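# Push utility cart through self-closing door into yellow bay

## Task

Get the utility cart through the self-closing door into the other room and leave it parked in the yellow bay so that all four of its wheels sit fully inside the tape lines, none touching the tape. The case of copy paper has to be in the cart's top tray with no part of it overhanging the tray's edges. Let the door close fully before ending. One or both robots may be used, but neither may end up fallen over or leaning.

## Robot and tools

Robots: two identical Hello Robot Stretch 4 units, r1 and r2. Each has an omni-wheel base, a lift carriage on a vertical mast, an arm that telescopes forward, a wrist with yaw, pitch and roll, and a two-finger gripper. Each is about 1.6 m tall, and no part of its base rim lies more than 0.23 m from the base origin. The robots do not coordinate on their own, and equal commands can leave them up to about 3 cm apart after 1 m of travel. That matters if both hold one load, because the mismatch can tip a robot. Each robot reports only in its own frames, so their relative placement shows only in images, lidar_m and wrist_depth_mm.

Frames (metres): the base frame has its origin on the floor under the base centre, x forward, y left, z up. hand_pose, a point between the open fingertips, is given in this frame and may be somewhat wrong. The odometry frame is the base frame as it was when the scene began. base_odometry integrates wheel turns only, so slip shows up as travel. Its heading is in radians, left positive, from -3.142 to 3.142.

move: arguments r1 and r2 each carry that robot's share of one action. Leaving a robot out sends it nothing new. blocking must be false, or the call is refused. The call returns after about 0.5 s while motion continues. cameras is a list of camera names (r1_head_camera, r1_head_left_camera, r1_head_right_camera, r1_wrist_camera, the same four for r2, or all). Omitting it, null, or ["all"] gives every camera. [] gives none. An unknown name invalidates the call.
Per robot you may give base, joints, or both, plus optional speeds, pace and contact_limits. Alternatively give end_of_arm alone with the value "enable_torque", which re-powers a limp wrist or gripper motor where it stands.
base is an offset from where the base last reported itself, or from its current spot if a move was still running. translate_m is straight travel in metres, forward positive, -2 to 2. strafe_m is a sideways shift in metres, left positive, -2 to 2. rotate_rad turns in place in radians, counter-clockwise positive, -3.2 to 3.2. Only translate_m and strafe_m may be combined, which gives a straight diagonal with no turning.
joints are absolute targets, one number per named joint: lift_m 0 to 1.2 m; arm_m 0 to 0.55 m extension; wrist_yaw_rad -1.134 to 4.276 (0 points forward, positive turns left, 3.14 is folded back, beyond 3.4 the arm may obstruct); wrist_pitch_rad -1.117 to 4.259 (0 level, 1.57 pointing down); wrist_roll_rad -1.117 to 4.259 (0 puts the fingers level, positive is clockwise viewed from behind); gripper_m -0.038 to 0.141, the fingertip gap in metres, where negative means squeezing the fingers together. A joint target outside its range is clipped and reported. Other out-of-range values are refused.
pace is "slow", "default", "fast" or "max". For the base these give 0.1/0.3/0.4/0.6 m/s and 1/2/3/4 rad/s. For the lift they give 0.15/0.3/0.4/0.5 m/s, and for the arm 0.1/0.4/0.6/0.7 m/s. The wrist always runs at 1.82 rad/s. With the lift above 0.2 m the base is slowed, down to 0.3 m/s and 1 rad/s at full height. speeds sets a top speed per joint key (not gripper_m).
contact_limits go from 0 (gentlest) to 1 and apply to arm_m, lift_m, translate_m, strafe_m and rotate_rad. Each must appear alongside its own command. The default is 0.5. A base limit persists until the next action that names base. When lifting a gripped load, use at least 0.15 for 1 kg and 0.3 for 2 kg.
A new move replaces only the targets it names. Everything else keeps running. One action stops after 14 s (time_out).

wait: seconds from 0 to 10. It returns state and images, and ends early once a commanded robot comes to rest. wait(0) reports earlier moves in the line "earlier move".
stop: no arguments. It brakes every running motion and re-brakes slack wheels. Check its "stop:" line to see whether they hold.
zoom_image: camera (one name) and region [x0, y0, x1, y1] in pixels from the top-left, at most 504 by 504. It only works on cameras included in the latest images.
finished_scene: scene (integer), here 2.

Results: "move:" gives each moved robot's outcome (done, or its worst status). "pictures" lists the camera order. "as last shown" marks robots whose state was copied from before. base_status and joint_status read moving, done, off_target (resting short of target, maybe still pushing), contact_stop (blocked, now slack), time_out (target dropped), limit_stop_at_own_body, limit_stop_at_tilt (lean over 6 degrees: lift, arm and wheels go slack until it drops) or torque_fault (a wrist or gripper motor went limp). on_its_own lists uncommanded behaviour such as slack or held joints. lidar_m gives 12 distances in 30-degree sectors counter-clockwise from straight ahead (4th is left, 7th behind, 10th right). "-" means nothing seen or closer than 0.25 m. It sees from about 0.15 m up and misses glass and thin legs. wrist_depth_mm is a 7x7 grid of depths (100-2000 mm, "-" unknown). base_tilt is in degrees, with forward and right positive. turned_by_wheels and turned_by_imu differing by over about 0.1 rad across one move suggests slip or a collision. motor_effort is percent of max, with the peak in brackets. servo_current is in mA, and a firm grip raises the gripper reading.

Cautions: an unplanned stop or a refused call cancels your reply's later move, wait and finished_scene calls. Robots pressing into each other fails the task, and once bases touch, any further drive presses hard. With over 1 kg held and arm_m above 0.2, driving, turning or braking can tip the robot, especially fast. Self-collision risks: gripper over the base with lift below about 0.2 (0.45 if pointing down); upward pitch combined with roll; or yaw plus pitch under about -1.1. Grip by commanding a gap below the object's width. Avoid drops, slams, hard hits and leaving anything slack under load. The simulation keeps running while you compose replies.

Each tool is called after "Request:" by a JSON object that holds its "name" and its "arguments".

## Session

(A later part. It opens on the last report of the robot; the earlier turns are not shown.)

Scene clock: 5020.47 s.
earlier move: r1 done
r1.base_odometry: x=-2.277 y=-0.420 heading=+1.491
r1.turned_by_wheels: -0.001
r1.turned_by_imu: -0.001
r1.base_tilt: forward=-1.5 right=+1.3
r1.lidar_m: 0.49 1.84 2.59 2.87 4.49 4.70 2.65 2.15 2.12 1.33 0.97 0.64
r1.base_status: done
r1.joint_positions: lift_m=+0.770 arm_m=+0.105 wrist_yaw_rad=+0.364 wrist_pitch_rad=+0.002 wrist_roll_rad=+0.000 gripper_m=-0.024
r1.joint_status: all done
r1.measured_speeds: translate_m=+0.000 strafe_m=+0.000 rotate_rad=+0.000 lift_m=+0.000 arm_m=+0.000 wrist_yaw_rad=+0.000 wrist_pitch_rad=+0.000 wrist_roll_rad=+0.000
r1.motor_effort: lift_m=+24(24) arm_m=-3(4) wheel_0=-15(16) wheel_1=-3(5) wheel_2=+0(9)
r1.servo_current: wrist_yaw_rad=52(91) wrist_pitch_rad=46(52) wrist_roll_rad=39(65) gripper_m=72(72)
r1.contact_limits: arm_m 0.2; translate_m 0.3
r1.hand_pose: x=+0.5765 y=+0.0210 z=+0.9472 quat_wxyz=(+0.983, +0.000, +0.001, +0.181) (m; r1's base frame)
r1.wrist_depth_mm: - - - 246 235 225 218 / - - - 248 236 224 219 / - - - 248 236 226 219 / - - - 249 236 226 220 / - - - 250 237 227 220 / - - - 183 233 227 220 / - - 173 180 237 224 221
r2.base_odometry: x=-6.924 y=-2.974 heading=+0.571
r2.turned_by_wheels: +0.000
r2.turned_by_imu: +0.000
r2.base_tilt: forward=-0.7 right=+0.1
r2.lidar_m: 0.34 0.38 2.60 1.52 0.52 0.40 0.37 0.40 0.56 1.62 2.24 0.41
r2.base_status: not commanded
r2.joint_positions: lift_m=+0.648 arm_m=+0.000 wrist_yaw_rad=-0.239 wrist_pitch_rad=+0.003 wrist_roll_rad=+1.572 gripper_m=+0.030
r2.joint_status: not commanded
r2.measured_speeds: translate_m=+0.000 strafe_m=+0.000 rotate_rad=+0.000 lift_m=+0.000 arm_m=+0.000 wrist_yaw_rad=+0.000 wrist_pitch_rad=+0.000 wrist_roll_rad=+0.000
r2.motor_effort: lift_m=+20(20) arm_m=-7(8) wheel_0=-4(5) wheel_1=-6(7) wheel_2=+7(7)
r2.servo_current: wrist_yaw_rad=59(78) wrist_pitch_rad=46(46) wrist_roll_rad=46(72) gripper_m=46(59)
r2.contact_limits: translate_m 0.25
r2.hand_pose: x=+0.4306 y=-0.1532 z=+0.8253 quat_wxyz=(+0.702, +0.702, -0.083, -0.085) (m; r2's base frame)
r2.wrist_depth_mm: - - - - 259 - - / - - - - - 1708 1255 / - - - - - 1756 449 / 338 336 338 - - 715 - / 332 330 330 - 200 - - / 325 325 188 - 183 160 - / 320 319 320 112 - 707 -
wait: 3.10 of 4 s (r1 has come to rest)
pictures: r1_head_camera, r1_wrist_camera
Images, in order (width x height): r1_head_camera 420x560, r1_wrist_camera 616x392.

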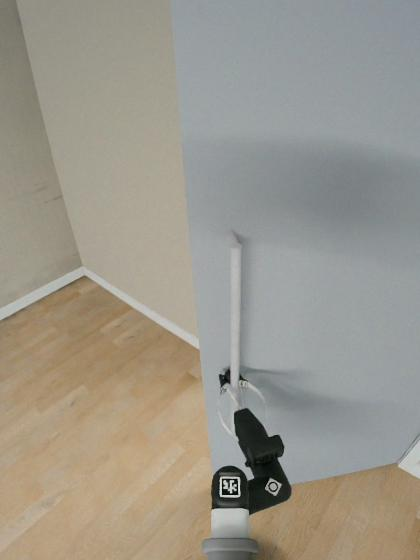

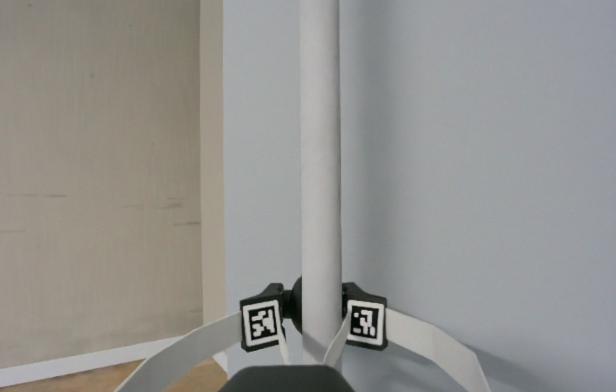

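Request:
{"name": "move", "arguments": {"blocking": false, "cameras": [], "r1": {"base": {"translate_m": 0.2203, "strafe_m": 0.0938}, "joints": {"wrist_yaw_rad": 0.106}, "speeds": {"wrist_yaw_rad": 0.11}, "pace": "slow", "contact_limits": {"translate_m": 0.3}}}}

Request:
{"name": "wait", "arguments": {"seconds": 4, "cameras": ["r1_head_camera", "r1_wrist_camera"]}}

Scene clock: 5031.57 s.
move: r1 moving
r1.base_odometry: x=-2.282 y=-0.408 heading=+1.491
r1.turned_by_wheels: +0.000
r1.turned_by_imu: +0.000
r1.base_tilt: forward=-1.6 right=+1.3
r1.lidar_m: 0.52 1.87 2.59 2.89 4.50 4.72 2.67 2.16 2.13 1.33 0.95 0.62
r1.base_status: translate_m moving; strafe_m moving
r1.joint_positions: lift_m=+0.770 arm_m=+0.105 wrist_yaw_rad=+0.320 wrist_pitch_rad=+0.002 wrist_roll_rad=+0.000 gripper_m=-0.024
r1.joint_status: wrist_yaw_rad moving
r1.measured_speeds: translate_m=+0.048 strafe_m=+0.020 rotate_rad=+0.001 lift_m=+0.000 arm_m=+0.000 wrist_yaw_rad=-0.103 wrist_pitch_rad=+0.000 wrist_roll_rad=+0.000
r1.motor_effort: lift_m=+24(24) arm_m=-3(4) wheel_0=-6(16) wheel_1=+3(3) wheel_2=-3(4)
r1.servo_current: wrist_yaw_rad=52(65) wrist_pitch_rad=39(46) wrist_roll_rad=52(59) gripper_m=72(72)
r1.contact_limits: arm_m 0.2; translate_m 0.3
r1.hand_pose: x=+0.5771 y=+0.0077 z=+0.9472 quat_wxyz=(+0.987, +0.000, +0.001, +0.159) (m; r1's base frame)
r1.wrist_depth_mm: - - - 241 236 227 220 / - - 256 241 236 228 220 / - - 256 241 237 229 221 / - - 257 243 237 229 222 / - - 257 243 238 229 222 / - - 259 183 236 229 223 / - - 255 182 238 227 224
r2.base_odometry: x=-6.924 y=-2.974 heading=+0.571
r2.turned_by_wheels: +0.000
r2.turned_by_imu: +0.000
r2.base_tilt: forward=-0.7 right=+0.1
r2.lidar_m: 0.33 0.37 2.60 1.54 0.55 0.40 0.35 0.37 0.56 1.65 2.25 0.39
r2.base_status: not commanded
r2.joint_positions: lift_m=+0.648 arm_m=+0.000 wrist_yaw_rad=-0.239 wrist_pitch_rad=+0.003 wrist_roll_rad=+1.572 gripper_m=+0.030
r2.joint_status: not commanded
r2.measured_speeds: translate_m=+0.000 strafe_m=+0.000 rotate_rad=+0.000 lift_m=+0.000 arm_m=+0.000 wrist_yaw_rad=+0.000 wrist_pitch_rad=+0.000 wrist_roll_rad=+0.000
r2.motor_effort: lift_m=+20(20) arm_m=-8(8) wheel_0=-4(5) wheel_1=-6(6) wheel_2=+7(7)
r2.servo_current: wrist_yaw_rad=59(72) wrist_pitch_rad=33(46) wrist_roll_rad=46(59) gripper_m=46(52)
r2.contact_limits: translate_m 0.25
r2.hand_pose: x=+0.4306 y=-0.1532 z=+0.8253 quat_wxyz=(+0.702, +0.702, -0.083, -0.085) (m; r2's base frame)
r2.wrist_depth_mm: - - - - 259 - - / - - - - - 1708 1229 / - - - - - 1756 449 / 338 336 336 - - 707 - / 329 330 330 - 201 - - / 324 324 188 - 183 160 - / 320 319 320 112 - 707 -
pictures: none
No camera images: "cameras" was empty.

Scene clock: 5034.67 s.
earlier move: r1 done
r1.base_odometry: x=-2.353 y=-0.193 heading=+1.489
r1.turned_by_wheels: -0.001
r1.turned_by_imu: -0.004
r1.base_tilt: forward=-1.5 right=+1.3
r1.lidar_m: 0.52 1.66 2.38 2.62 4.09 4.82 2.95 2.35 2.32 1.18 0.75 0.56
r1.base_status: done
r1.joint_positions: lift_m=+0.770 arm_m=+0.105 wrist_yaw_rad=+0.099 wrist_pitch_rad=+0.002 wrist_roll_rad=+0.000 gripper_m=-0.024
r1.joint_status: all done
r1.measured_speeds: translate_m=+0.000 strafe_m=+0.000 rotate_rad=+0.000 lift_m=+0.000 arm_m=+0.000 wrist_yaw_rad=+0.000 wrist_pitch_rad=+0.000 wrist_roll_rad=+0.000
r1.motor_effort: lift_m=+24(24) arm_m=-3(4) wheel_0=-17(17) wheel_1=-3(5) wheel_2=-2(4)
r1.servo_current: wrist_yaw_rad=52(85) wrist_pitch_rad=33(52) wrist_roll_rad=59(72) gripper_m=65(72)
r1.contact_limits: arm_m 0.2; translate_m 0.3
r1.hand_pose: x=+0.5715 y=-0.0585 z=+0.9472 quat_wxyz=(+0.999, +0.000, +0.001, +0.049) (m; r1's base frame)
r1.wrist_depth_mm: - - 251 245 236 228 221 / 1983 - 252 245 236 228 222 / 1983 - 252 246 236 229 223 / 1983 - 253 247 237 229 223 / - - 254 247 237 230 224 / - - 181 184 182 230 224 / 1921 - 163 185 238 228 224
r2.base_odometry: x=-6.924 y=-2.974 heading=+0.571
r2.turned_by_wheels: +0.000
r2.turned_by_imu: +0.000
r2.base_tilt: forward=-0.7 right=+0.0
r2.lidar_m: 0.33 0.36 2.62 1.53 0.55 0.38 0.37 0.39 0.58 1.65 2.25 0.37
r2.base_status: not commanded
r2.joint_positions: lift_m=+0.648 arm_m=+0.000 wrist_yaw_rad=-0.239 wrist_pitch_rad=+0.003 wrist_roll_rad=+1.572 gripper_m=+0.030
r2.joint_status: not commanded
r2.measured_speeds: translate_m=+0.000 strafe_m=+0.000 rotate_rad=+0.000 lift_m=+0.000 arm_m=+0.000 wrist_yaw_rad=+0.000 wrist_pitch_rad=+0.000 wrist_roll_rad=+0.000
r2.motor_effort: lift_m=+20(20) arm_m=-8(8) wheel_0=-4(5) wheel_1=-6(7) wheel_2=+6(7)
r2.servo_current: wrist_yaw_rad=59(85) wrist_pitch_rad=33(46) wrist_roll_rad=39(59) gripper_m=46(59)
r2.contact_limits: translate_m 0.25
r2.hand_pose: x=+0.4306 y=-0.1532 z=+0.8253 quat_wxyz=(+0.702, +0.702, -0.083, -0.085) (m; r2's base frame)
r2.wrist_depth_mm: - - - - 257 - - / - - - - - 1661 1205 / - - - - - 1708 449 / 336 338 336 - - 715 - / 330 330 332 - 201 - - / 324 324 187 - 183 160 - / 317 317 322 112 - 707 -
wait: 3.10 of 4 s (r1 has come to rest)
pictures: r1_head_camera, r1_wrist_camera
Images, in order (width x height): r1_head_camera 420x560, r1_wrist_camera 616x392.

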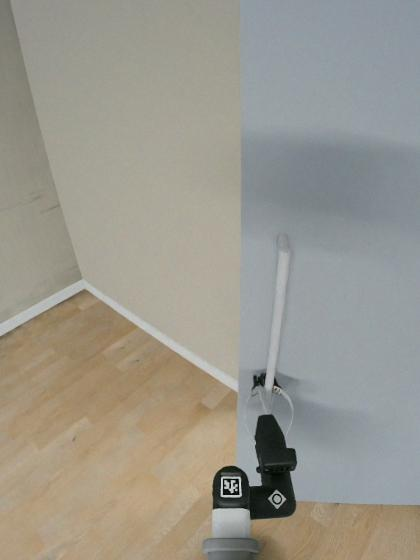

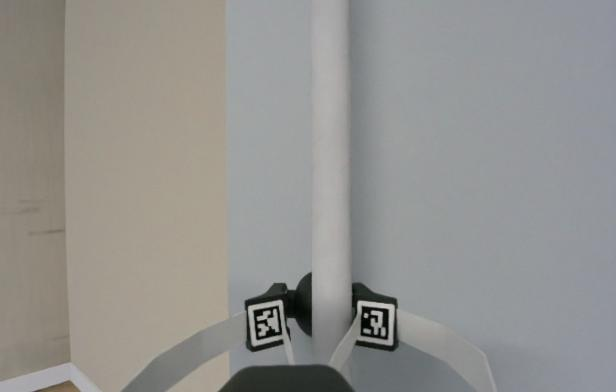

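Request:
{"name": "move", "arguments": {"blocking": false, "cameras": [], "r1": {"base": {"translate_m": 0.2371, "strafe_m": 0.0337}, "joints": {"wrist_yaw_rad": -0.156}, "speeds": {"wrist_yaw_rad": 0.11}, "pace": "slow", "contact_limits": {"translate_m": 0.3}}}}

Request:
{"name": "wait", "arguments": {"seconds": 4, "cameras": ["r1_head_camera", "r1_head_right_camera", "r1_wrist_camera"]}}

Scene clock: 5039.40 s.
move: r1 moving
r1.base_odometry: x=-2.354 y=-0.181 heading=+1.489
r1.turned_by_wheels: -0.001
r1.turned_by_imu: -0.001
r1.base_tilt: forward=-1.6 right=+1.3
r1.lidar_m: 0.50 1.61 2.38 2.60 4.10 4.83 2.94 2.37 2.33 1.17 0.74 0.56
r1.base_status: translate_m moving; strafe_m moving
r1.joint_positions: lift_m=+0.770 arm_m=+0.105 wrist_yaw_rad=+0.055 wrist_pitch_rad=+0.002 wrist_roll_rad=+0.000 gripper_m=-0.024
r1.joint_status: wrist_yaw_rad moving
r1.measured_speeds: translate_m=+0.048 strafe_m=+0.007 rotate_rad=+0.000 lift_m=+0.000 arm_m=+0.000 wrist_yaw_rad=-0.101 wrist_pitch_rad=+0.000 wrist_roll_rad=+0.000
r1.motor_effort: lift_m=+24(24) arm_m=-4(4) wheel_0=-6(17) wheel_1=+0(3) wheel_2=-4(8)
r1.servo_current: wrist_yaw_rad=65(78) wrist_pitch_rad=39(52) wrist_roll_rad=46(52) gripper_m=65(72)
r1.contact_limits: arm_m 0.2; translate_m 0.3
r1.hand_pose: x=+0.5687 y=-0.0714 z=+0.9472 quat_wxyz=(+1.000, +0.000, +0.001, +0.028) (m; r1's base frame)
r1.wrist_depth_mm: - - 250 245 236 230 224 / 1983 - 251 245 237 229 224 / 1921 - 252 247 237 230 225 / 1983 - 253 247 239 231 226 / 1983 - 254 248 239 232 227 / 1983 - 183 185 236 232 227 / 1921 130 176 179 239 230 228
r2.base_odometry: x=-6.924 y=-2.974 heading=+0.571
r2.turned_by_wheels: +0.000
r2.turned_by_imu: +0.000
r2.base_tilt: forward=-0.7 right=+0.1
r2.lidar_m: 0.34 0.37 2.60 1.49 0.54 0.40 0.37 0.38 0.58 1.66 2.24 0.40
r2.base_status: not commanded
r2.joint_positions: lift_m=+0.648 arm_m=+0.000 wrist_yaw_rad=-0.239 wrist_pitch_rad=+0.003 wrist_roll_rad=+1.572 gripper_m=+0.030
r2.joint_status: not commanded
r2.measured_speeds: translate_m=+0.000 strafe_m=+0.000 rotate_rad=+0.000 lift_m=+0.000 arm_m=+0.000 wrist_yaw_rad=+0.000 wrist_pitch_rad=+0.000 wrist_roll_rad=+0.000
r2.motor_effort: lift_m=+20(20) arm_m=-7(8) wheel_0=-4(5) wheel_1=-6(6) wheel_2=+7(7)
r2.servo_current: wrist_yaw_rad=72(78) wrist_pitch_rad=46(46) wrist_roll_rad=52(65) gripper_m=46(52)
r2.contact_limits: translate_m 0.25
r2.hand_pose: x=+0.4306 y=-0.1532 z=+0.8253 quat_wxyz=(+0.702, +0.702, -0.083, -0.085) (m; r2's base frame)
r2.wrist_depth_mm: - - - - 258 - - / - - - - - 1661 1229 / - - - - - 1708 445 / 338 340 338 - - 715 - / 334 329 330 - 200 - - / 324 324 188 - 183 160 - / 320 319 320 112 - 707 -
pictures: none
No camera images: "cameras" was empty.

Scene clock: 5042.57 s.
earlier move: r1 done
r1.base_odometry: x=-2.366 y=+0.046 heading=+1.487
r1.turned_by_wheels: -0.001
r1.turned_by_imu: -0.004
r1.base_tilt: forward=-1.5 right=+1.3
r1.lidar_m: 0.54 1.36 2.20 2.46 3.82 4.98 3.16 2.52 2.00 0.98 0.63 0.50
r1.base_status: done
r1.joint_positions: lift_m=+0.770 arm_m=+0.105 wrist_yaw_rad=-0.163 wrist_pitch_rad=+0.002 wrist_roll_rad=+0.000 gripper_m=-0.024
r1.joint_status: all done
r1.measured_speeds: translate_m=+0.000 strafe_m=+0.000 rotate_rad=+0.000 lift_m=+0.000 arm_m=+0.000 wrist_yaw_rad=+0.000 wrist_pitch_rad=+0.000 wrist_roll_rad=+0.000
r1.motor_effort: lift_m=+24(24) arm_m=-3(4) wheel_0=-20(20) wheel_1=-2(5) wheel_2=-6(8)
r1.servo_current: wrist_yaw_rad=59(78) wrist_pitch_rad=39(52) wrist_roll_rad=33(72) gripper_m=65(72)
r1.contact_limits: arm_m 0.2; translate_m 0.3
r1.hand_pose: x=+0.5463 y=-0.1331 z=+0.9472 quat_wxyz=(+0.997, +0.000, +0.001, -0.081) (m; r1's base frame)
r1.wrist_depth_mm: - - 249 243 236 230 224 / - - 250 244 236 229 224 / - - 251 245 237 231 225 / - - 252 247 237 232 226 / - - 253 247 237 232 226 / - - 181 183 182 232 228 / - - 163 181 238 229 228
r2.base_odometry: x=-6.924 y=-2.974 heading=+0.571
r2.turned_by_wheels: +0.000
r2.turned_by_imu: +0.000
r2.base_tilt: forward=-0.6 right=+0.0
r2.lidar_m: 0.33 0.35 2.62 1.50 0.56 0.40 0.36 0.39 0.56 1.63 2.26 0.39
r2.base_status: not commanded
r2.joint_positions: lift_m=+0.648 arm_m=+0.000 wrist_yaw_rad=-0.239 wrist_pitch_rad=+0.003 wrist_roll_rad=+1.572 gripper_m=+0.030
r2.joint_status: not commanded
r2.measured_speeds: translate_m=+0.000 strafe_m=+0.000 rotate_rad=+0.000 lift_m=+0.000 arm_m=+0.000 wrist_yaw_rad=+0.000 wrist_pitch_rad=+0.000 wrist_roll_rad=+0.000
r2.motor_effort: lift_m=+20(20) arm_m=-8(8) wheel_0=-4(5) wheel_1=-6(6) wheel_2=+7(7)
r2.servo_current: wrist_yaw_rad=72(78) wrist_pitch_rad=39(52) wrist_roll_rad=46(65) gripper_m=52(59)
r2.contact_limits: translate_m 0.25
r2.hand_pose: x=+0.4306 y=-0.1532 z=+0.8253 quat_wxyz=(+0.702, +0.702, -0.083, -0.085) (m; r2's base frame)
r2.wrist_depth_mm: - - - - 258 - - / - - - - - 1708 1205 / - - - - - 1708 445 / 338 336 334 - - 715 - / 332 329 332 - 200 - - / 324 325 188 - 183 160 - / 320 320 319 112 - 707 -
wait: 3.17 of 4 s (r1 has come to rest)
pictures: r1_head_camera, r1_head_right_camera, r1_wrist_camera
Images, in order (width x height): r1_head_camera 420x560, r1_head_right_camera 420x672, r1_wrist_camera 616x392.

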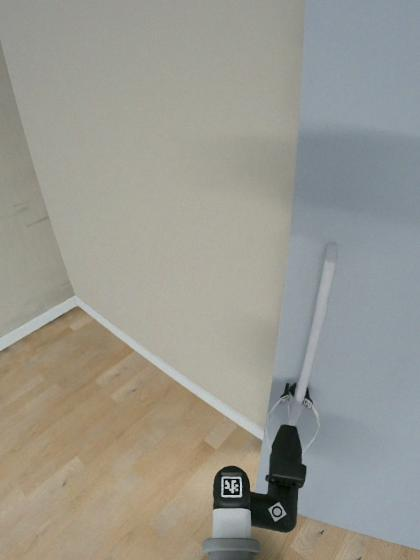

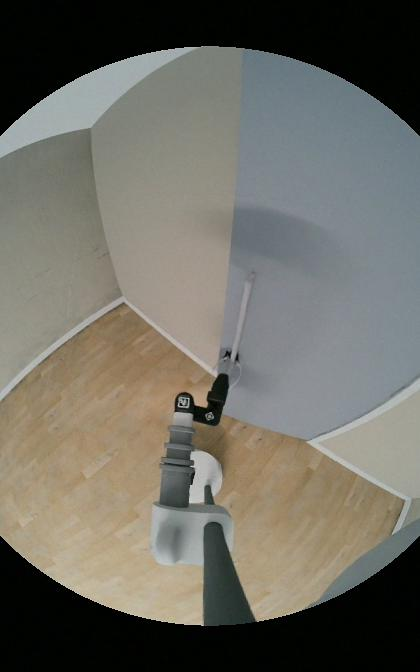

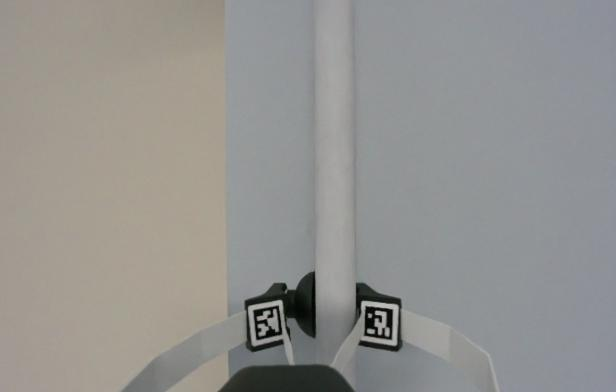

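Request:
{"name": "move", "arguments": {"blocking": false, "cameras": [], "r1": {"base": {"translate_m": 0.1593, "strafe_m": -0.0124}, "joints": {"wrist_yaw_rad": -0.33}, "speeds": {"wrist_yaw_rad": 0.11}, "pace": "slow", "contact_limits": {"translate_m": 0.2}}}}

Request:
{"name": "wait", "arguments": {"seconds": 3.5, "cameras": ["r1_head_camera", "r1_wrist_camera", "r2_head_camera"]}}

Scene clock: 5049.30 s.
move: r1 moving
r1.base_odometry: x=-2.365 y=+0.058 heading=+1.486
r1.turned_by_wheels: -0.001
r1.turned_by_imu: -0.002
r1.base_tilt: forward=-1.6 right=+1.3
r1.lidar_m: 0.53 1.36 2.20 2.41 3.76 4.99 3.17 2.55 2.04 0.95 0.60 0.51
r1.base_status: translate_m moving; strafe_m moving
r1.joint_positions: lift_m=+0.770 arm_m=+0.105 wrist_yaw_rad=-0.208 wrist_pitch_rad=+0.002 wrist_roll_rad=+0.000 gripper_m=-0.024
r1.joint_status: wrist_yaw_rad moving
r1.measured_speeds: translate_m=+0.048 strafe_m=-0.003 rotate_rad=+0.000 lift_m=+0.000 arm_m=+0.000 wrist_yaw_rad=-0.103 wrist_pitch_rad=+0.000 wrist_roll_rad=+0.000
r1.motor_effort: lift_m=+24(24) arm_m=-3(4) wheel_0=-10(19) wheel_1=+0(2) wheel_2=-6(10)
r1.servo_current: wrist_yaw_rad=46(72) wrist_pitch_rad=46(46) wrist_roll_rad=46(59) gripper_m=72(72)
r1.contact_limits: arm_m 0.2; translate_m 0.2
r1.hand_pose: x=+0.5401 y=-0.1450 z=+0.9472 quat_wxyz=(+0.995, +0.000, +0.001, -0.104) (m; r1's base frame)
r1.wrist_depth_mm: - - 249 244 238 231 228 / - - 250 246 238 233 229 / - - 251 245 239 234 229 / - - 250 246 239 234 229 / - - 251 247 240 234 230 / - - 250 181 185 235 230 / - 129 164 181 241 233 231
r2.base_odometry: x=-6.924 y=-2.974 heading=+0.571
r2.turned_by_wheels: +0.000
r2.turned_by_imu: +0.000
r2.base_tilt: forward=-0.7 right=+0.0
r2.lidar_m: 0.35 0.36 2.58 1.52 0.55 0.40 0.38 0.39 0.55 1.67 2.26 0.36
r2.base_status: not commanded
r2.joint_positions: lift_m=+0.648 arm_m=+0.000 wrist_yaw_rad=-0.239 wrist_pitch_rad=+0.003 wrist_roll_rad=+1.572 gripper_m=+0.030
r2.joint_status: not commanded
r2.measured_speeds: translate_m=+0.000 strafe_m=+0.000 rotate_rad=+0.000 lift_m=+0.000 arm_m=+0.000 wrist_yaw_rad=+0.000 wrist_pitch_rad=+0.000 wrist_roll_rad=+0.000
r2.motor_effort: lift_m=+20(20) arm_m=-8(8) wheel_0=-4(5) wheel_1=-6(6) wheel_2=+7(7)
r2.servo_current: wrist_yaw_rad=72(78) wrist_pitch_rad=46(46) wrist_roll_rad=39(52) gripper_m=52(52)
r2.contact_limits: translate_m 0.25
r2.hand_pose: x=+0.4306 y=-0.1532 z=+0.8253 quat_wxyz=(+0.702, +0.702, -0.083, -0.085) (m; r2's base frame)
r2.wrist_depth_mm: - - - - 258 - - / - - - - - 1708 1229 / - - - - - 1708 452 / 338 338 336 - - 707 - / 329 330 330 - 201 - - / 325 324 187 - 183 160 - / 319 319 320 112 - 715 -
pictures: none
No camera images: "cameras" was empty.

Scene clock: 5051.67 s.
earlier move: r1 done
r1.base_odometry: x=-2.340 y=+0.204 heading=+1.485
r1.turned_by_wheels: -0.001
r1.turned_by_imu: -0.003
r1.base_tilt: forward=-1.5 right=+1.3
r1.lidar_m: 0.72 1.13 2.11 2.30 3.60 5.12 3.27 2.59 1.72 0.80 0.57 0.49
r1.base_status: done
r1.joint_positions: lift_m=+0.770 arm_m=+0.105 wrist_yaw_rad=-0.338 wrist_pitch_rad=+0.002 wrist_roll_rad=+0.000 gripper_m=-0.024
r1.joint_status: all done
r1.measured_speeds: translate_m=+0.000 strafe_m=+0.000 rotate_rad=+0.000 lift_m=+0.000 arm_m=+0.000 wrist_yaw_rad=+0.000 wrist_pitch_rad=+0.000 wrist_roll_rad=+0.000
r1.motor_effort: lift_m=+24(24) arm_m=-3(4) wheel_0=-18(19) wheel_1=-2(3) wheel_2=-8(11)
r1.servo_current: wrist_yaw_rad=59(78) wrist_pitch_rad=33(52) wrist_roll_rad=72(72) gripper_m=65(72)
r1.contact_limits: arm_m 0.2; translate_m 0.2
r1.hand_pose: x=+0.5191 y=-0.1780 z=+0.9472 quat_wxyz=(+0.986, +0.000, +0.001, -0.168) (m; r1's base frame)
r1.wrist_depth_mm: - - 249 244 236 231 227 / - - 250 245 237 232 227 / - - 251 245 237 234 227 / - - 252 245 239 234 228 / - - 252 246 238 233 228 / - - 252 177 181 234 229 / - - 163 185 240 231 229
r2.base_odometry: x=-6.924 y=-2.974 heading=+0.571
r2.turned_by_wheels: +0.000
r2.turned_by_imu: +0.000
r2.base_tilt: forward=-0.7 right=+0.1
r2.lidar_m: 0.35 0.39 2.62 1.56 0.55 0.41 0.38 0.38 0.54 1.66 2.24 0.37
r2.base_status: not commanded
r2.joint_positions: lift_m=+0.648 arm_m=+0.000 wrist_yaw_rad=-0.239 wrist_pitch_rad=+0.003 wrist_roll_rad=+1.572 gripper_m=+0.030
r2.joint_status: not commanded
r2.measured_speeds: translate_m=+0.000 strafe_m=+0.000 rotate_rad=+0.000 lift_m=+0.000 arm_m=+0.000 wrist_yaw_rad=+0.000 wrist_pitch_rad=+0.000 wrist_roll_rad=+0.000
r2.motor_effort: lift_m=+20(20) arm_m=-8(8) wheel_0=-4(5) wheel_1=-6(7) wheel_2=+7(7)
r2.servo_current: wrist_yaw_rad=65(85) wrist_pitch_rad=39(46) wrist_roll_rad=52(59) gripper_m=46(59)
r2.contact_limits: translate_m 0.25
r2.hand_pose: x=+0.4306 y=-0.1532 z=+0.8253 quat_wxyz=(+0.702, +0.702, -0.083, -0.085) (m; r2's base frame)
r2.wrist_depth_mm: - - - - 258 - - / - - - - - 1708 1229 / - - - - - 1661 449 / 340 336 336 - - 715 - / 330 332 330 - 200 - - / 322 325 187 - 183 159 - / 320 317 322 112 - 707 -
wait: 2.37 of 3.5 s (r1 has come to rest)
pictures: r1_head_camera, r1_wrist_camera, r2_head_camera
Images, in order (width x height): r1_head_camera 420x560, r1_wrist_camera 616x392, r2_head_camera 420x560.

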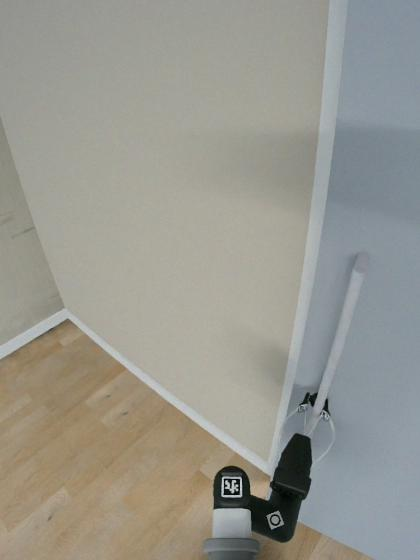

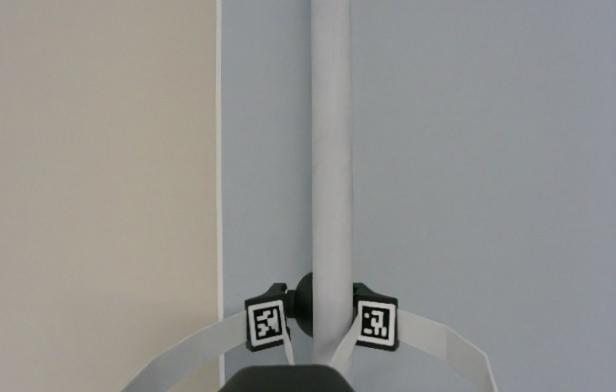

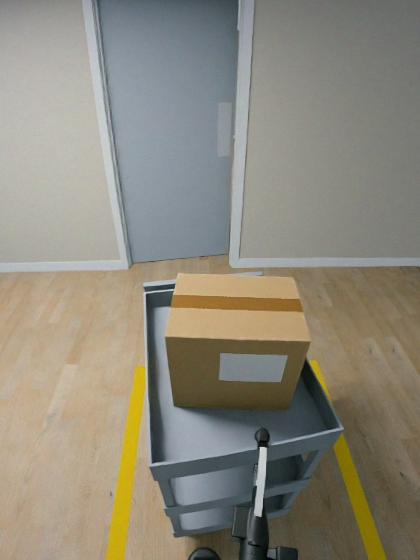

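Request:
{"name": "move", "arguments": {"blocking": false, "cameras": [], "r1": {"base": {"translate_m": 0.0784, "strafe_m": -0.0163}, "joints": {"wrist_yaw_rad": -0.417}, "speeds": {"wrist_yaw_rad": 0.11}, "pace": "slow", "contact_limits": {"translate_m": 0.2}}}}

Request:
{"name": "wait", "arguments": {"seconds": 3, "cameras": ["r1_head_camera", "r1_wrist_camera", "r2_head_camera"]}}

Scene clock: 5059.70 s.
move: r1 moving
r1.base_odometry: x=-2.337 y=+0.216 heading=+1.484
r1.turned_by_wheels: -0.001
r1.turned_by_imu: -0.002
r1.base_tilt: forward=-1.5 right=+1.3
r1.lidar_m: 0.70 1.13 2.12 2.31 3.60 5.13 3.31 2.62 1.72 0.79 0.54 0.46
r1.base_status: translate_m moving; strafe_m moving
r1.joint_positions: lift_m=+0.770 arm_m=+0.105 wrist_yaw_rad=-0.383 wrist_pitch_rad=+0.002 wrist_roll_rad=+0.000 gripper_m=-0.024
r1.joint_status: wrist_yaw_rad moving
r1.measured_speeds: translate_m=+0.048 strafe_m=-0.010 rotate_rad=+0.002 lift_m=+0.000 arm_m=+0.000 wrist_yaw_rad=-0.108 wrist_pitch_rad=+0.000 wrist_roll_rad=+0.000
r1.motor_effort: lift_m=+24(24) arm_m=-4(4) wheel_0=-8(19) wheel_1=-1(3) wheel_2=-11(12)
r1.servo_current: wrist_yaw_rad=46(78) wrist_pitch_rad=46(46) wrist_roll_rad=59(59) gripper_m=59(72)
r1.contact_limits: arm_m 0.2; translate_m 0.2
r1.hand_pose: x=+0.5108 y=-0.1888 z=+0.9472 quat_wxyz=(+0.982, +0.000, +0.001, -0.190) (m; r1's base frame)
r1.wrist_depth_mm: - - 248 244 238 234 230 / - - 249 245 240 234 230 / - - 250 245 240 236 231 / - - 250 245 240 236 231 / - - 251 247 240 236 232 / - - 250 179 238 236 232 / - 130 176 180 242 236 233
r2.base_odometry: x=-6.924 y=-2.974 heading=+0.571
r2.turned_by_wheels: +0.000
r2.turned_by_imu: +0.000
r2.base_tilt: forward=-0.7 right=+0.1
r2.lidar_m: 0.33 0.34 2.61 1.50 0.56 0.39 0.37 0.41 0.56 1.65 2.21 0.39
r2.base_status: not commanded
r2.joint_positions: lift_m=+0.648 arm_m=+0.000 wrist_yaw_rad=-0.239 wrist_pitch_rad=+0.003 wrist_roll_rad=+1.572 gripper_m=+0.030
r2.joint_status: not commanded
r2.measured_speeds: translate_m=+0.000 strafe_m=+0.000 rotate_rad=+0.000 lift_m=+0.000 arm_m=+0.000 wrist_yaw_rad=+0.000 wrist_pitch_rad=+0.000 wrist_roll_rad=+0.000
r2.motor_effort: lift_m=+20(20) arm_m=-8(8) wheel_0=-4(5) wheel_1=-6(6) wheel_2=+6(7)
r2.servo_current: wrist_yaw_rad=78(78) wrist_pitch_rad=39(46) wrist_roll_rad=52(52) gripper_m=52(52)
r2.contact_limits: translate_m 0.25
r2.hand_pose: x=+0.4306 y=-0.1532 z=+0.8253 quat_wxyz=(+0.702, +0.702, -0.083, -0.085) (m; r2's base frame)
r2.wrist_depth_mm: - - - - 257 - - / - - - - - 1618 1229 / - - - - - 1708 449 / 338 338 336 - - 715 - / 330 330 332 - 200 - - / 324 324 187 - 183 160 - / 322 320 320 112 - 707 -
pictures: none
No camera images: "cameras" was empty.

Scene clock: 5061.27 s.
earlier move: r1 done
r1.base_odometry: x=-2.317 y=+0.280 heading=+1.483
r1.turned_by_wheels: -0.001
r1.turned_by_imu: -0.002
r1.base_tilt: forward=-1.6 right=+1.4
r1.lidar_m: 0.63 1.02 2.10 2.32 3.58 5.20 3.35 2.67 1.52 0.73 0.53 0.46
r1.base_status: done
r1.joint_positions: lift_m=+0.770 arm_m=+0.105 wrist_yaw_rad=-0.424 wrist_pitch_rad=+0.002 wrist_roll_rad=+0.000 gripper_m=-0.024
r1.joint_status: all done
r1.measured_speeds: translate_m=+0.000 strafe_m=+0.000 rotate_rad=+0.000 lift_m=+0.000 arm_m=+0.000 wrist_yaw_rad=+0.000 wrist_pitch_rad=+0.000 wrist_roll_rad=+0.000
r1.motor_effort: lift_m=+24(24) arm_m=-4(4) wheel_0=-18(19) wheel_1=-2(4) wheel_2=-9(12)
r1.servo_current: wrist_yaw_rad=39(78) wrist_pitch_rad=39(46) wrist_roll_rad=46(65) gripper_m=65(72)
r1.contact_limits: arm_m 0.2; translate_m 0.2
r1.hand_pose: x=+0.5028 y=-0.1983 z=+0.9472 quat_wxyz=(+0.978, +0.000, +0.001, -0.210) (m; r1's base frame)
r1.wrist_depth_mm: 353 336 251 243 237 232 228 / 353 338 251 245 237 232 228 / 355 338 252 246 238 233 229 / 357 338 253 246 238 235 229 / 357 340 254 247 240 234 229 / 359 342 312 183 185 235 229 / 357 345 170 248 240 233 230
r2.base_odometry: x=-6.924 y=-2.974 heading=+0.571
r2.turned_by_wheels: +0.000
r2.turned_by_imu: +0.000
r2.base_tilt: forward=-0.6 right=+0.1
r2.lidar_m: 0.33 0.38 2.59 1.52 0.54 0.36 0.37 0.39 0.55 1.63 2.26 0.38
r2.base_status: not commanded
r2.joint_positions: lift_m=+0.648 arm_m=+0.000 wrist_yaw_rad=-0.239 wrist_pitch_rad=+0.003 wrist_roll_rad=+1.572 gripper_m=+0.030
r2.joint_status: not commanded
r2.measured_speeds: translate_m=+0.000 strafe_m=+0.000 rotate_rad=+0.000 lift_m=+0.000 arm_m=+0.000 wrist_yaw_rad=+0.000 wrist_pitch_rad=+0.000 wrist_roll_rad=+0.000
r2.motor_effort: lift_m=+20(20) arm_m=-8(8) wheel_0=-4(5) wheel_1=-6(7) wheel_2=+7(7)
r2.servo_current: wrist_yaw_rad=59(78) wrist_pitch_rad=39(46) wrist_roll_rad=46(59) gripper_m=52(52)
r2.contact_limits: translate_m 0.25
r2.hand_pose: x=+0.4306 y=-0.1532 z=+0.8253 quat_wxyz=(+0.702, +0.702, -0.083, -0.085) (m; r2's base frame)
r2.wrist_depth_mm: - - - - 257 - - / - - - - - 1661 1205 / - - - - - 1708 449 / 338 338 334 - - 715 - / 330 332 330 - 204 - - / 324 322 187 - 183 160 - / 317 319 320 112 - 707 -
wait: 1.57 of 3 s (r1 has come to rest)
pictures: r1_head_camera, r1_wrist_camera, r2_head_camera
Images, in order (width x height): r1_head_camera 420x560, r1_wrist_camera 616x392, r2_head_camera 420x560.

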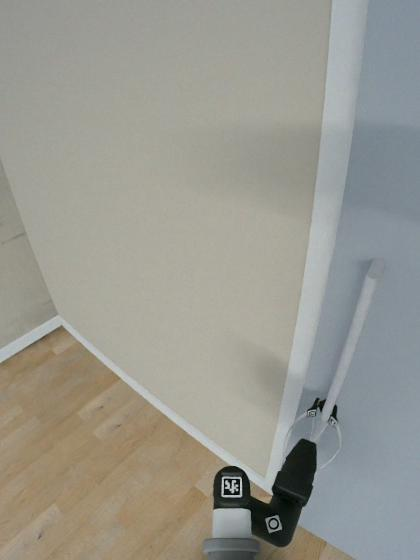

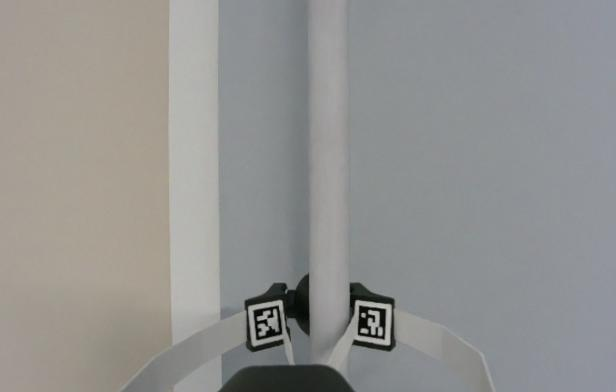

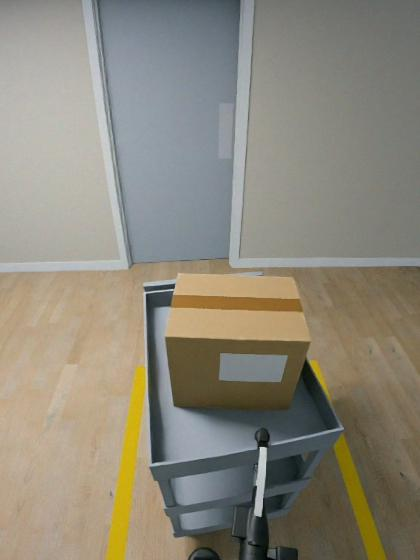

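Request:
{"name": "move", "arguments": {"blocking": false, "cameras": [], "r1": {"base": {"translate_m": 0.029, "strafe_m": -0.008}, "joints": {"wrist_yaw_rad": -0.448}, "speeds": {"wrist_yaw_rad": 0.08}, "pace": "slow", "contact_limits": {"translate_m": 0.15}}}}

Request:
{"name": "wait", "arguments": {"seconds": 3, "cameras": ["r1_head_camera", "r1_wrist_camera", "r2_head_camera"]}}

Scene clock: 5068.73 s.
move: r1 moving
r1.base_odometry: x=-2.312 y=+0.292 heading=+1.481
r1.turned_by_wheels: -0.001
r1.turned_by_imu: -0.002
r1.base_tilt: forward=-1.6 right=+1.3
r1.lidar_m: 0.63 0.95 2.06 2.29 3.54 5.18 3.33 2.67 1.48 0.69 0.52 0.46
r1.base_status: translate_m moving; strafe_m moving
r1.joint_positions: lift_m=+0.770 arm_m=+0.105 wrist_yaw_rad=-0.454 wrist_pitch_rad=+0.002 wrist_roll_rad=+0.000 gripper_m=-0.024
r1.joint_status: wrist_yaw_rad moving
r1.measured_speeds: translate_m=+0.047 strafe_m=-0.014 rotate_rad=-0.002 lift_m=+0.000 arm_m=+0.000 wrist_yaw_rad=-0.015 wrist_pitch_rad=+0.000 wrist_roll_rad=+0.000
r1.motor_effort: lift_m=+24(24) arm_m=-4(4) wheel_0=-8(19) wheel_1=-1(3) wheel_2=-12(12)
r1.servo_current: wrist_yaw_rad=52(52) wrist_pitch_rad=39(52) wrist_roll_rad=39(59) gripper_m=59(72)
r1.contact_limits: arm_m 0.2; translate_m 0.15
r1.hand_pose: x=+0.4968 y=-0.2050 z=+0.9472 quat_wxyz=(+0.974, +0.000, +0.001, -0.225) (m; r1's base frame)
r1.wrist_depth_mm: 340 324 250 244 239 234 229 / 338 324 250 245 239 234 229 / 338 325 251 245 239 236 230 / 342 325 251 246 240 236 231 / 342 327 251 247 240 236 231 / 343 329 253 180 185 236 232 / 343 330 179 181 241 235 233
r2.base_odometry: x=-6.924 y=-2.974 heading=+0.571
r2.turned_by_wheels: +0.000
r2.turned_by_imu: +0.000
r2.base_tilt: forward=-0.6 right=+0.1
r2.lidar_m: 0.31 0.33 2.60 1.56 0.58 0.40 0.35 0.38 0.56 1.64 2.26 0.39
r2.base_status: not commanded
r2.joint_positions: lift_m=+0.648 arm_m=+0.000 wrist_yaw_rad=-0.239 wrist_pitch_rad=+0.003 wrist_roll_rad=+1.572 gripper_m=+0.030
r2.joint_status: not commanded
r2.measured_speeds: translate_m=+0.000 strafe_m=+0.000 rotate_rad=+0.000 lift_m=+0.000 arm_m=+0.000 wrist_yaw_rad=+0.000 wrist_pitch_rad=+0.000 wrist_roll_rad=+0.000
r2.motor_effort: lift_m=+20(20) arm_m=-8(8) wheel_0=-4(5) wheel_1=-6(6) wheel_2=+7(7)
r2.servo_current: wrist_yaw_rad=72(78) wrist_pitch_rad=39(46) wrist_roll_rad=46(59) gripper_m=52(52)
r2.contact_limits: translate_m 0.25
r2.hand_pose: x=+0.4306 y=-0.1532 z=+0.8253 quat_wxyz=(+0.702, +0.702, -0.083, -0.085) (m; r2's base frame)
r2.wrist_depth_mm: - - - - 259 - - / - - - - - 1708 1205 / - - - - - 1661 455 / 338 336 336 - - 715 - / 330 332 330 - 204 - - / 324 325 187 - 183 160 - / 319 320 319 112 - 715 -
pictures: none
No camera images: "cameras" was empty.

Scene clock: 5069.60 s.
earlier move: r1 done
r1.base_odometry: x=-2.306 y=+0.309 heading=+1.480
r1.turned_by_wheels: -0.001
r1.turned_by_imu: -0.001
r1.base_tilt: forward=-1.6 right=+1.3
r1.lidar_m: 0.61 0.97 2.07 2.29 3.54 5.22 3.37 2.68 1.49 0.70 0.53 0.47
r1.base_status: done
r1.joint_positions: lift_m=+0.770 arm_m=+0.105 wrist_yaw_rad=-0.455 wrist_pitch_rad=+0.002 wrist_roll_rad=+0.000 gripper_m=-0.024
r1.joint_status: all done
r1.measured_speeds: translate_m=+0.000 strafe_m=+0.000 rotate_rad=+0.000 lift_m=+0.000 arm_m=+0.000 wrist_yaw_rad=+0.000 wrist_pitch_rad=+0.000 wrist_roll_rad=+0.000
r1.motor_effort: lift_m=+24(24) arm_m=-4(4) wheel_0=-17(19) wheel_1=-1(3) wheel_2=-8(13)
r1.servo_current: wrist_yaw_rad=52(72) wrist_pitch_rad=39(52) wrist_roll_rad=39(65) gripper_m=59(72)
r1.contact_limits: arm_m 0.2; translate_m 0.15
r1.hand_pose: x=+0.4965 y=-0.2053 z=+0.9472 quat_wxyz=(+0.974, +0.000, +0.001, -0.226) (m; r1's base frame)
r1.wrist_depth_mm: 314 301 251 244 238 232 229 / 315 301 252 245 238 234 228 / 315 303 252 182 239 234 229 / 317 304 252 181 239 235 229 / 317 304 253 247 240 234 229 / 319 306 254 182 184 235 230 / 319 307 163 183 241 232 231
r2.base_odometry: x=-6.924 y=-2.974 heading=+0.571
r2.turned_by_wheels: +0.000
r2.turned_by_imu: +0.000
r2.base_tilt: forward=-0.6 right=+0.1
r2.lidar_m: 0.34 0.36 2.62 1.50 0.57 0.40 0.37 0.39 0.56 1.64 2.22 0.40
r2.base_status: not commanded
r2.joint_positions: lift_m=+0.648 arm_m=+0.000 wrist_yaw_rad=-0.239 wrist_pitch_rad=+0.003 wrist_roll_rad=+1.572 gripper_m=+0.030
r2.joint_status: not commanded
r2.measured_speeds: translate_m=+0.000 strafe_m=+0.000 rotate_rad=+0.000 lift_m=+0.000 arm_m=+0.000 wrist_yaw_rad=+0.000 wrist_pitch_rad=+0.000 wrist_roll_rad=+0.000
r2.motor_effort: lift_m=+20(20) arm_m=-7(8) wheel_0=-4(5) wheel_1=-6(6) wheel_2=+7(7)
r2.servo_current: wrist_yaw_rad=59(78) wrist_pitch_rad=46(46) wrist_roll_rad=46(59) gripper_m=52(59)
r2.contact_limits: translate_m 0.25
r2.hand_pose: x=+0.4306 y=-0.1532 z=+0.8253 quat_wxyz=(+0.702, +0.702, -0.083, -0.085) (m; r2's base frame)
r2.wrist_depth_mm: - - - - 257 - - / - - - - - 1661 1205 / - - - - - 1708 449 / 338 336 338 - - 715 - / 329 330 330 - 204 - - / 325 325 187 - 183 160 - / 319 317 319 112 - 707 -
wait: 0.87 of 3 s (r1 has come to rest)
pictures: r1_head_camera, r1_wrist_camera, r2_head_camera
Images, in order (width x height): r1_head_camera 420x560, r1_wrist_camera 616x392, r2_head_camera 420x560.

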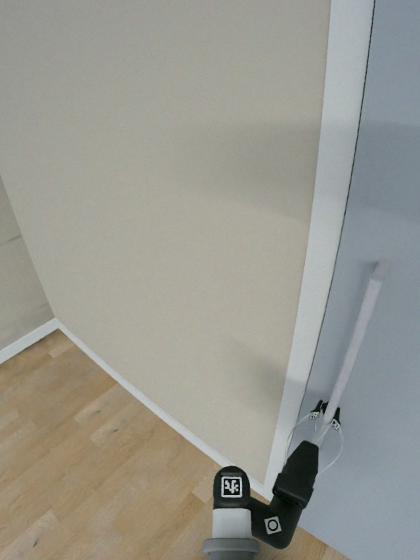

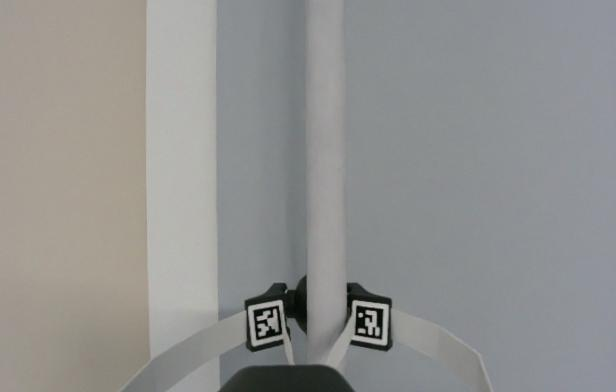

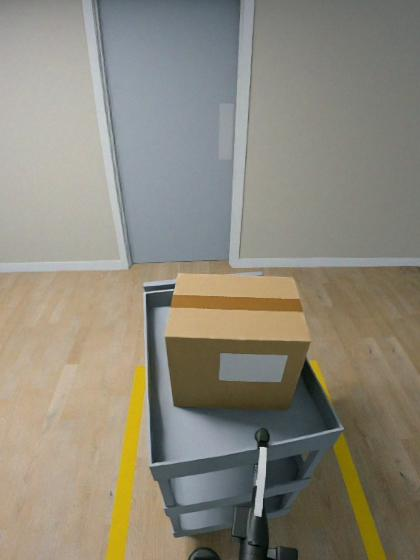

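Request:
{"name": "move", "arguments": {"blocking": false, "cameras": [], "r1": {"base": {"translate_m": 0.03, "strafe_m": -0.009}, "joints": {"wrist_yaw_rad": -0.483}, "speeds": {"wrist_yaw_rad": 0.08}, "pace": "slow", "contact_limits": {"translate_m": 0.1}}}}

Request:
{"name": "wait", "arguments": {"seconds": 3, "cameras": ["r1_head_camera", "r1_wrist_camera"]}}

Scene clock: 5080.73 s.
move: r1 moving
r1.base_odometry: x=-2.301 y=+0.321 heading=+1.479
r1.turned_by_wheels: -0.001
r1.turned_by_imu: -0.002
r1.base_tilt: forward=-1.6 right=+1.3
r1.lidar_m: 0.58 0.91 2.07 2.27 3.50 5.22 3.36 2.67 1.40 0.68 0.50 0.47
r1.base_status: translate_m moving; strafe_m moving
r1.joint_positions: lift_m=+0.770 arm_m=+0.105 wrist_yaw_rad=-0.487 wrist_pitch_rad=+0.002 wrist_roll_rad=+0.000 gripper_m=-0.024
r1.joint_status: wrist_yaw_rad moving
r1.measured_speeds: translate_m=+0.048 strafe_m=-0.015 rotate_rad=+0.004 lift_m=+0.000 arm_m=+0.000 wrist_yaw_rad=-0.038 wrist_pitch_rad=+0.000 wrist_roll_rad=+0.000
r1.motor_effort: lift_m=+24(24) arm_m=-4(4) wheel_0=-9(17) wheel_1=+1(3) wheel_2=-13(13)
r1.servo_current: wrist_yaw_rad=20(65) wrist_pitch_rad=39(52) wrist_roll_rad=39(65) gripper_m=59(65)
r1.contact_limits: arm_m 0.2; translate_m 0.1
r1.hand_pose: x=+0.4898 y=-0.2123 z=+0.9472 quat_wxyz=(+0.970, +0.000, +0.001, -0.241) (m; r1's base frame)
r1.wrist_depth_mm: 300 290 250 245 239 235 230 / 300 290 251 245 239 234 230 / 300 290 251 246 240 236 231 / 301 293 251 247 241 236 231 / 301 291 252 248 240 236 232 / 303 293 252 183 238 236 233 / 304 296 179 180 241 235 234
r2.base_odometry: x=-6.924 y=-2.974 heading=+0.571
r2.turned_by_wheels: +0.000
r2.turned_by_imu: +0.000
r2.base_tilt: forward=-0.6 right=+0.0
r2.lidar_m: 0.34 0.34 2.60 1.51 0.53 0.40 0.33 0.40 0.58 1.64 2.25 0.41
r2.base_status: not commanded
r2.joint_positions: lift_m=+0.648 arm_m=+0.000 wrist_yaw_rad=-0.239 wrist_pitch_rad=+0.003 wrist_roll_rad=+1.572 gripper_m=+0.030
r2.joint_status: not commanded
r2.measured_speeds: translate_m=+0.000 strafe_m=+0.000 rotate_rad=+0.000 lift_m=+0.000 arm_m=+0.000 wrist_yaw_rad=+0.000 wrist_pitch_rad=+0.000 wrist_roll_rad=+0.000
r2.motor_effort: lift_m=+20(20) arm_m=-7(8) wheel_0=-4(5) wheel_1=-6(6) wheel_2=+6(7)
r2.servo_current: wrist_yaw_rad=65(78) wrist_pitch_rad=39(39) wrist_roll_rad=52(52) gripper_m=52(59)
r2.contact_limits: translate_m 0.25
r2.hand_pose: x=+0.4306 y=-0.1532 z=+0.8253 quat_wxyz=(+0.702, +0.702, -0.083, -0.085) (m; r2's base frame)
r2.wrist_depth_mm: - - - - 259 - - / - - - - - 1708 1205 / - - - - - 1708 452 / 340 334 336 - - 723 - / 330 330 330 - 205 - - / 324 325 188 - 183 159 - / 320 319 320 112 - 715 -
pictures: none
No camera images: "cameras" was empty.

Scene clock: 5081.60 s.
earlier move: r1 done
r1.base_odometry: x=-2.294 y=+0.338 heading=+1.479
r1.turned_by_wheels: -0.001
r1.turned_by_imu: -0.001
r1.base_tilt: forward=-1.5 right=+1.3
r1.lidar_m: 0.55 0.89 2.07 2.27 3.49 5.25 3.38 2.70 1.40 0.65 0.50 0.46
r1.base_status: done
r1.joint_positions: lift_m=+0.770 arm_m=+0.105 wrist_yaw_rad=-0.489 wrist_pitch_rad=+0.002 wrist_roll_rad=+0.000 gripper_m=-0.024
r1.joint_status: all done
r1.measured_speeds: translate_m=+0.000 strafe_m=+0.000 rotate_rad=+0.000 lift_m=+0.000 arm_m=+0.000 wrist_yaw_rad=+0.000 wrist_pitch_rad=+0.000 wrist_roll_rad=+0.000
r1.motor_effort: lift_m=+24(24) arm_m=-4(4) wheel_0=-16(17) wheel_1=-2(3) wheel_2=-7(13)
r1.servo_current: wrist_yaw_rad=65(65) wrist_pitch_rad=39(52) wrist_roll_rad=52(65) gripper_m=65(65)
r1.contact_limits: arm_m 0.2; translate_m 0.1
r1.hand_pose: x=+0.4894 y=-0.2127 z=+0.9472 quat_wxyz=(+0.970, +0.000, +0.001, -0.242) (m; r1's base frame)
r1.wrist_depth_mm: 274 253 249 245 239 232 229 / 274 253 250 246 238 233 229 / 276 254 250 246 239 235 229 / 277 255 251 247 240 235 229 / 277 255 251 248 240 236 230 / 278 255 251 181 185 236 231 / 279 257 163 181 242 233 231
r2.base_odometry: x=-6.924 y=-2.974 heading=+0.571
r2.turned_by_wheels: +0.000
r2.turned_by_imu: +0.000
r2.base_tilt: forward=-0.7 right=+0.1
r2.lidar_m: 0.34 0.38 2.64 1.51 0.56 0.39 0.37 0.40 0.56 1.60 2.26 0.39
r2.base_status: not commanded
r2.joint_positions: lift_m=+0.648 arm_m=+0.000 wrist_yaw_rad=-0.239 wrist_pitch_rad=+0.003 wrist_roll_rad=+1.572 gripper_m=+0.030
r2.joint_status: not commanded
r2.measured_speeds: translate_m=+0.000 strafe_m=+0.000 rotate_rad=+0.000 lift_m=+0.000 arm_m=+0.000 wrist_yaw_rad=+0.000 wrist_pitch_rad=+0.000 wrist_roll_rad=+0.000
r2.motor_effort: lift_m=+20(20) arm_m=-8(8) wheel_0=-4(5) wheel_1=-6(6) wheel_2=+7(7)
r2.servo_current: wrist_yaw_rad=65(78) wrist_pitch_rad=39(46) wrist_roll_rad=46(59) gripper_m=46(59)
r2.contact_limits: translate_m 0.25
r2.hand_pose: x=+0.4306 y=-0.1532 z=+0.8253 quat_wxyz=(+0.702, +0.702, -0.083, -0.085) (m; r2's base frame)
r2.wrist_depth_mm: - - - - 258 - - / - - - - - 1661 1205 / - - - - - 1708 449 / 338 336 336 - - 715 - / 330 329 330 - 204 - - / 325 324 187 - 183 160 - / 319 319 320 112 - 715 -
wait: 0.87 of 3 s (r1 has come to rest)
pictures: r1_head_camera, r1_wrist_camera
Images, in order (width x height): r1_head_camera 420x560, r1_wrist_camera 616x392.

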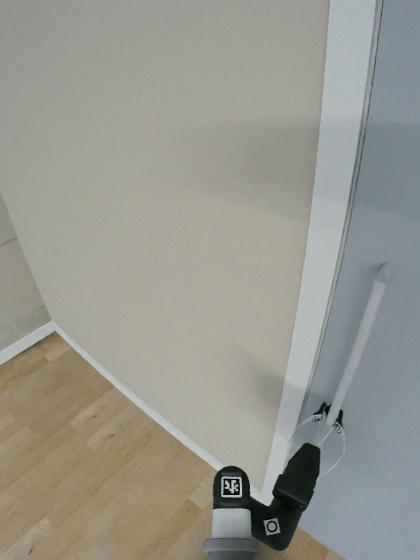

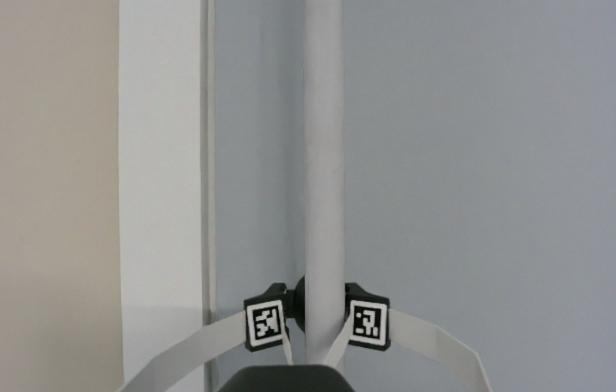

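Request:
{"name": "move", "arguments": {"blocking": false, "cameras": [], "r1": {"base": {"translate_m": 0.02, "strafe_m": -0.0065}, "joints": {"wrist_yaw_rad": -0.506}, "speeds": {"wrist_yaw_rad": 0.08}, "pace": "slow", "contact_limits": {"translate_m": 0.1}}}}

Request:
{"name": "wait", "arguments": {"seconds": 3, "cameras": ["r1_head_camera", "r1_wrist_camera"]}}

Scene clock: 5087.90 s.
move: r1 moving
r1.base_odometry: x=-2.289 y=+0.349 heading=+1.477
r1.turned_by_wheels: -0.001
r1.turned_by_imu: -0.002
r1.base_tilt: forward=-1.6 right=+1.3
r1.lidar_m: 0.55 0.88 2.05 2.24 3.49 5.25 3.41 2.69 1.36 0.66 0.51 0.45
r1.base_status: translate_m moving; strafe_m moving
r1.joint_positions: lift_m=+0.770 arm_m=+0.105 wrist_yaw_rad=-0.511 wrist_pitch_rad=+0.002 wrist_roll_rad=+0.000 gripper_m=-0.024
r1.joint_status: wrist_yaw_rad moving
r1.measured_speeds: translate_m=+0.043 strafe_m=-0.015 rotate_rad=+0.004 lift_m=+0.000 arm_m=+0.000 wrist_yaw_rad=-0.009 wrist_pitch_rad=+0.000 wrist_roll_rad=+0.000
r1.motor_effort: lift_m=+24(24) arm_m=-4(4) wheel_0=-11(15) wheel_1=+2(3) wheel_2=-11(12)
r1.servo_current: wrist_yaw_rad=65(65) wrist_pitch_rad=46(52) wrist_roll_rad=59(65) gripper_m=65(65)
r1.contact_limits: arm_m 0.2; translate_m 0.1
r1.hand_pose: x=+0.4846 y=-0.2174 z=+0.9472 quat_wxyz=(+0.967, +0.000, +0.001, -0.253) (m; r1's base frame)
r1.wrist_depth_mm: 264 242 247 244 238 233 229 / 263 243 248 245 239 234 230 / 264 244 249 246 239 235 230 / 265 245 250 247 240 236 230 / 265 246 250 247 240 236 231 / 266 246 242 183 240 236 232 / 266 246 243 180 241 234 233
r2.base_odometry: x=-6.924 y=-2.974 heading=+0.571
r2.turned_by_wheels: +0.000
r2.turned_by_imu: +0.000
r2.base_tilt: forward=-0.7 right=+0.1
r2.lidar_m: 0.33 0.36 2.59 1.51 0.54 0.39 0.38 0.39 0.55 1.63 2.27 0.39
r2.base_status: not commanded
r2.joint_positions: lift_m=+0.648 arm_m=+0.000 wrist_yaw_rad=-0.239 wrist_pitch_rad=+0.003 wrist_roll_rad=+1.572 gripper_m=+0.030
r2.joint_status: not commanded
r2.measured_speeds: translate_m=+0.000 strafe_m=+0.000 rotate_rad=+0.000 lift_m=+0.000 arm_m=+0.000 wrist_yaw_rad=+0.000 wrist_pitch_rad=+0.000 wrist_roll_rad=+0.000
r2.motor_effort: lift_m=+20(20) arm_m=-8(8) wheel_0=-4(4) wheel_1=-6(6) wheel_2=+7(7)
r2.servo_current: wrist_yaw_rad=72(72) wrist_pitch_rad=39(46) wrist_roll_rad=52(59) gripper_m=46(59)
r2.contact_limits: translate_m 0.25
r2.hand_pose: x=+0.4306 y=-0.1532 z=+0.8253 quat_wxyz=(+0.702, +0.702, -0.083, -0.085) (m; r2's base frame)
r2.wrist_depth_mm: - - - - 258 - - / - - - - - 1708 1229 / - - - - - 1756 449 / 338 336 336 - - 707 - / 329 330 330 - 204 - - / 324 324 188 - 183 160 - / 319 320 320 112 - 707 -
pictures: none
No camera images: "cameras" was empty.

Scene clock: 5088.57 s.
earlier move: r1 done
r1.base_odometry: x=-2.285 y=+0.357 heading=+1.478
r1.turned_by_wheels: +0.000
r1.turned_by_imu: +0.000
r1.base_tilt: forward=-1.6 right=+1.3
r1.lidar_m: 0.56 0.86 2.03 2.24 3.46 5.25 3.40 2.70 1.35 0.64 0.49 0.44
r1.base_status: done
r1.joint_positions: lift_m=+0.770 arm_m=+0.105 wrist_yaw_rad=-0.513 wrist_pitch_rad=+0.002 wrist_roll_rad=+0.000 gripper_m=-0.024
r1.joint_status: all done
r1.measured_speeds: translate_m=+0.000 strafe_m=+0.000 rotate_rad=+0.000 lift_m=+0.000 arm_m=+0.000 wrist_yaw_rad=+0.000 wrist_pitch_rad=+0.000 wrist_roll_rad=+0.000
r1.motor_effort: lift_m=+24(24) arm_m=+4(4) wheel_0=-4(15) wheel_1=+0(3) wheel_2=-10(12)
r1.servo_current: wrist_yaw_rad=46(65) wrist_pitch_rad=52(52) wrist_roll_rad=59(65) gripper_m=59(65)
r1.contact_limits: arm_m 0.2; translate_m 0.1
r1.hand_pose: x=+0.4842 y=-0.2178 z=+0.9472 quat_wxyz=(+0.967, +0.000, +0.001, -0.254) (m; r1's base frame)
r1.wrist_depth_mm: 253 233 240 173 231 227 - / 254 234 241 174 232 227 224 / 254 235 241 175 233 228 224 / 255 236 242 239 232 229 224 / 256 236 244 239 234 229 224 / 256 237 234 184 185 229 224 / 256 237 233 170 234 228 226
r2.base_odometry: x=-6.924 y=-2.974 heading=+0.571
r2.turned_by_wheels: +0.000
r2.turned_by_imu: +0.000
r2.base_tilt: forward=-0.6 right=+0.1
r2.lidar_m: 0.33 0.36 2.62 1.53 0.55 0.39 0.36 0.40 0.57 1.65 2.20 0.38
r2.base_status: not commanded
r2.joint_positions: lift_m=+0.648 arm_m=+0.000 wrist_yaw_rad=-0.239 wrist_pitch_rad=+0.003 wrist_roll_rad=+1.572 gripper_m=+0.030
r2.joint_status: not commanded
r2.measured_speeds: translate_m=+0.000 strafe_m=+0.000 rotate_rad=+0.000 lift_m=+0.000 arm_m=+0.000 wrist_yaw_rad=+0.000 wrist_pitch_rad=+0.000 wrist_roll_rad=+0.000
r2.motor_effort: lift_m=+20(20) arm_m=-7(8) wheel_0=-4(5) wheel_1=-6(6) wheel_2=+6(7)
r2.servo_current: wrist_yaw_rad=59(72) wrist_pitch_rad=46(46) wrist_roll_rad=46(59) gripper_m=46(59)
r2.contact_limits: translate_m 0.25
r2.hand_pose: x=+0.4306 y=-0.1532 z=+0.8253 quat_wxyz=(+0.702, +0.702, -0.083, -0.085) (m; r2's base frame)
r2.wrist_depth_mm: - - - - 258 - - / - - - - - 1756 1255 / - - - - - 1661 449 / 338 338 336 - - 707 - / 330 332 329 - 204 - - / 324 324 188 - 184 160 - / 319 319 320 112 - 715 -
wait: 0.67 of 3 s (r1 has come to rest)
pictures: r1_head_camera, r1_wrist_camera
Images, in order (width x height): r1_head_camera 420x560, r1_wrist_camera 616x392.

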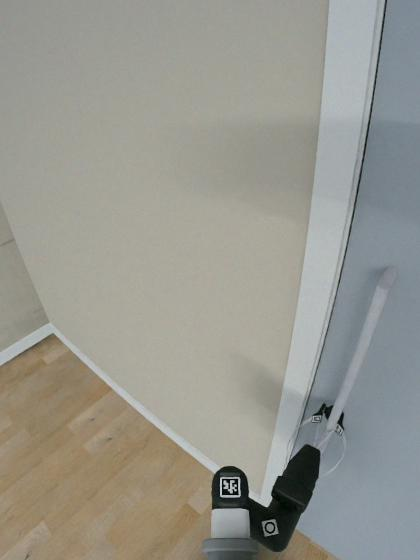

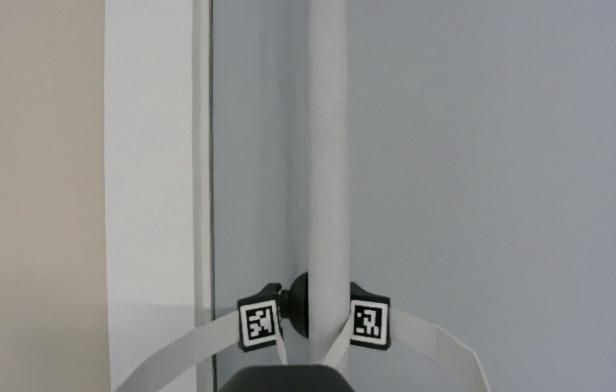

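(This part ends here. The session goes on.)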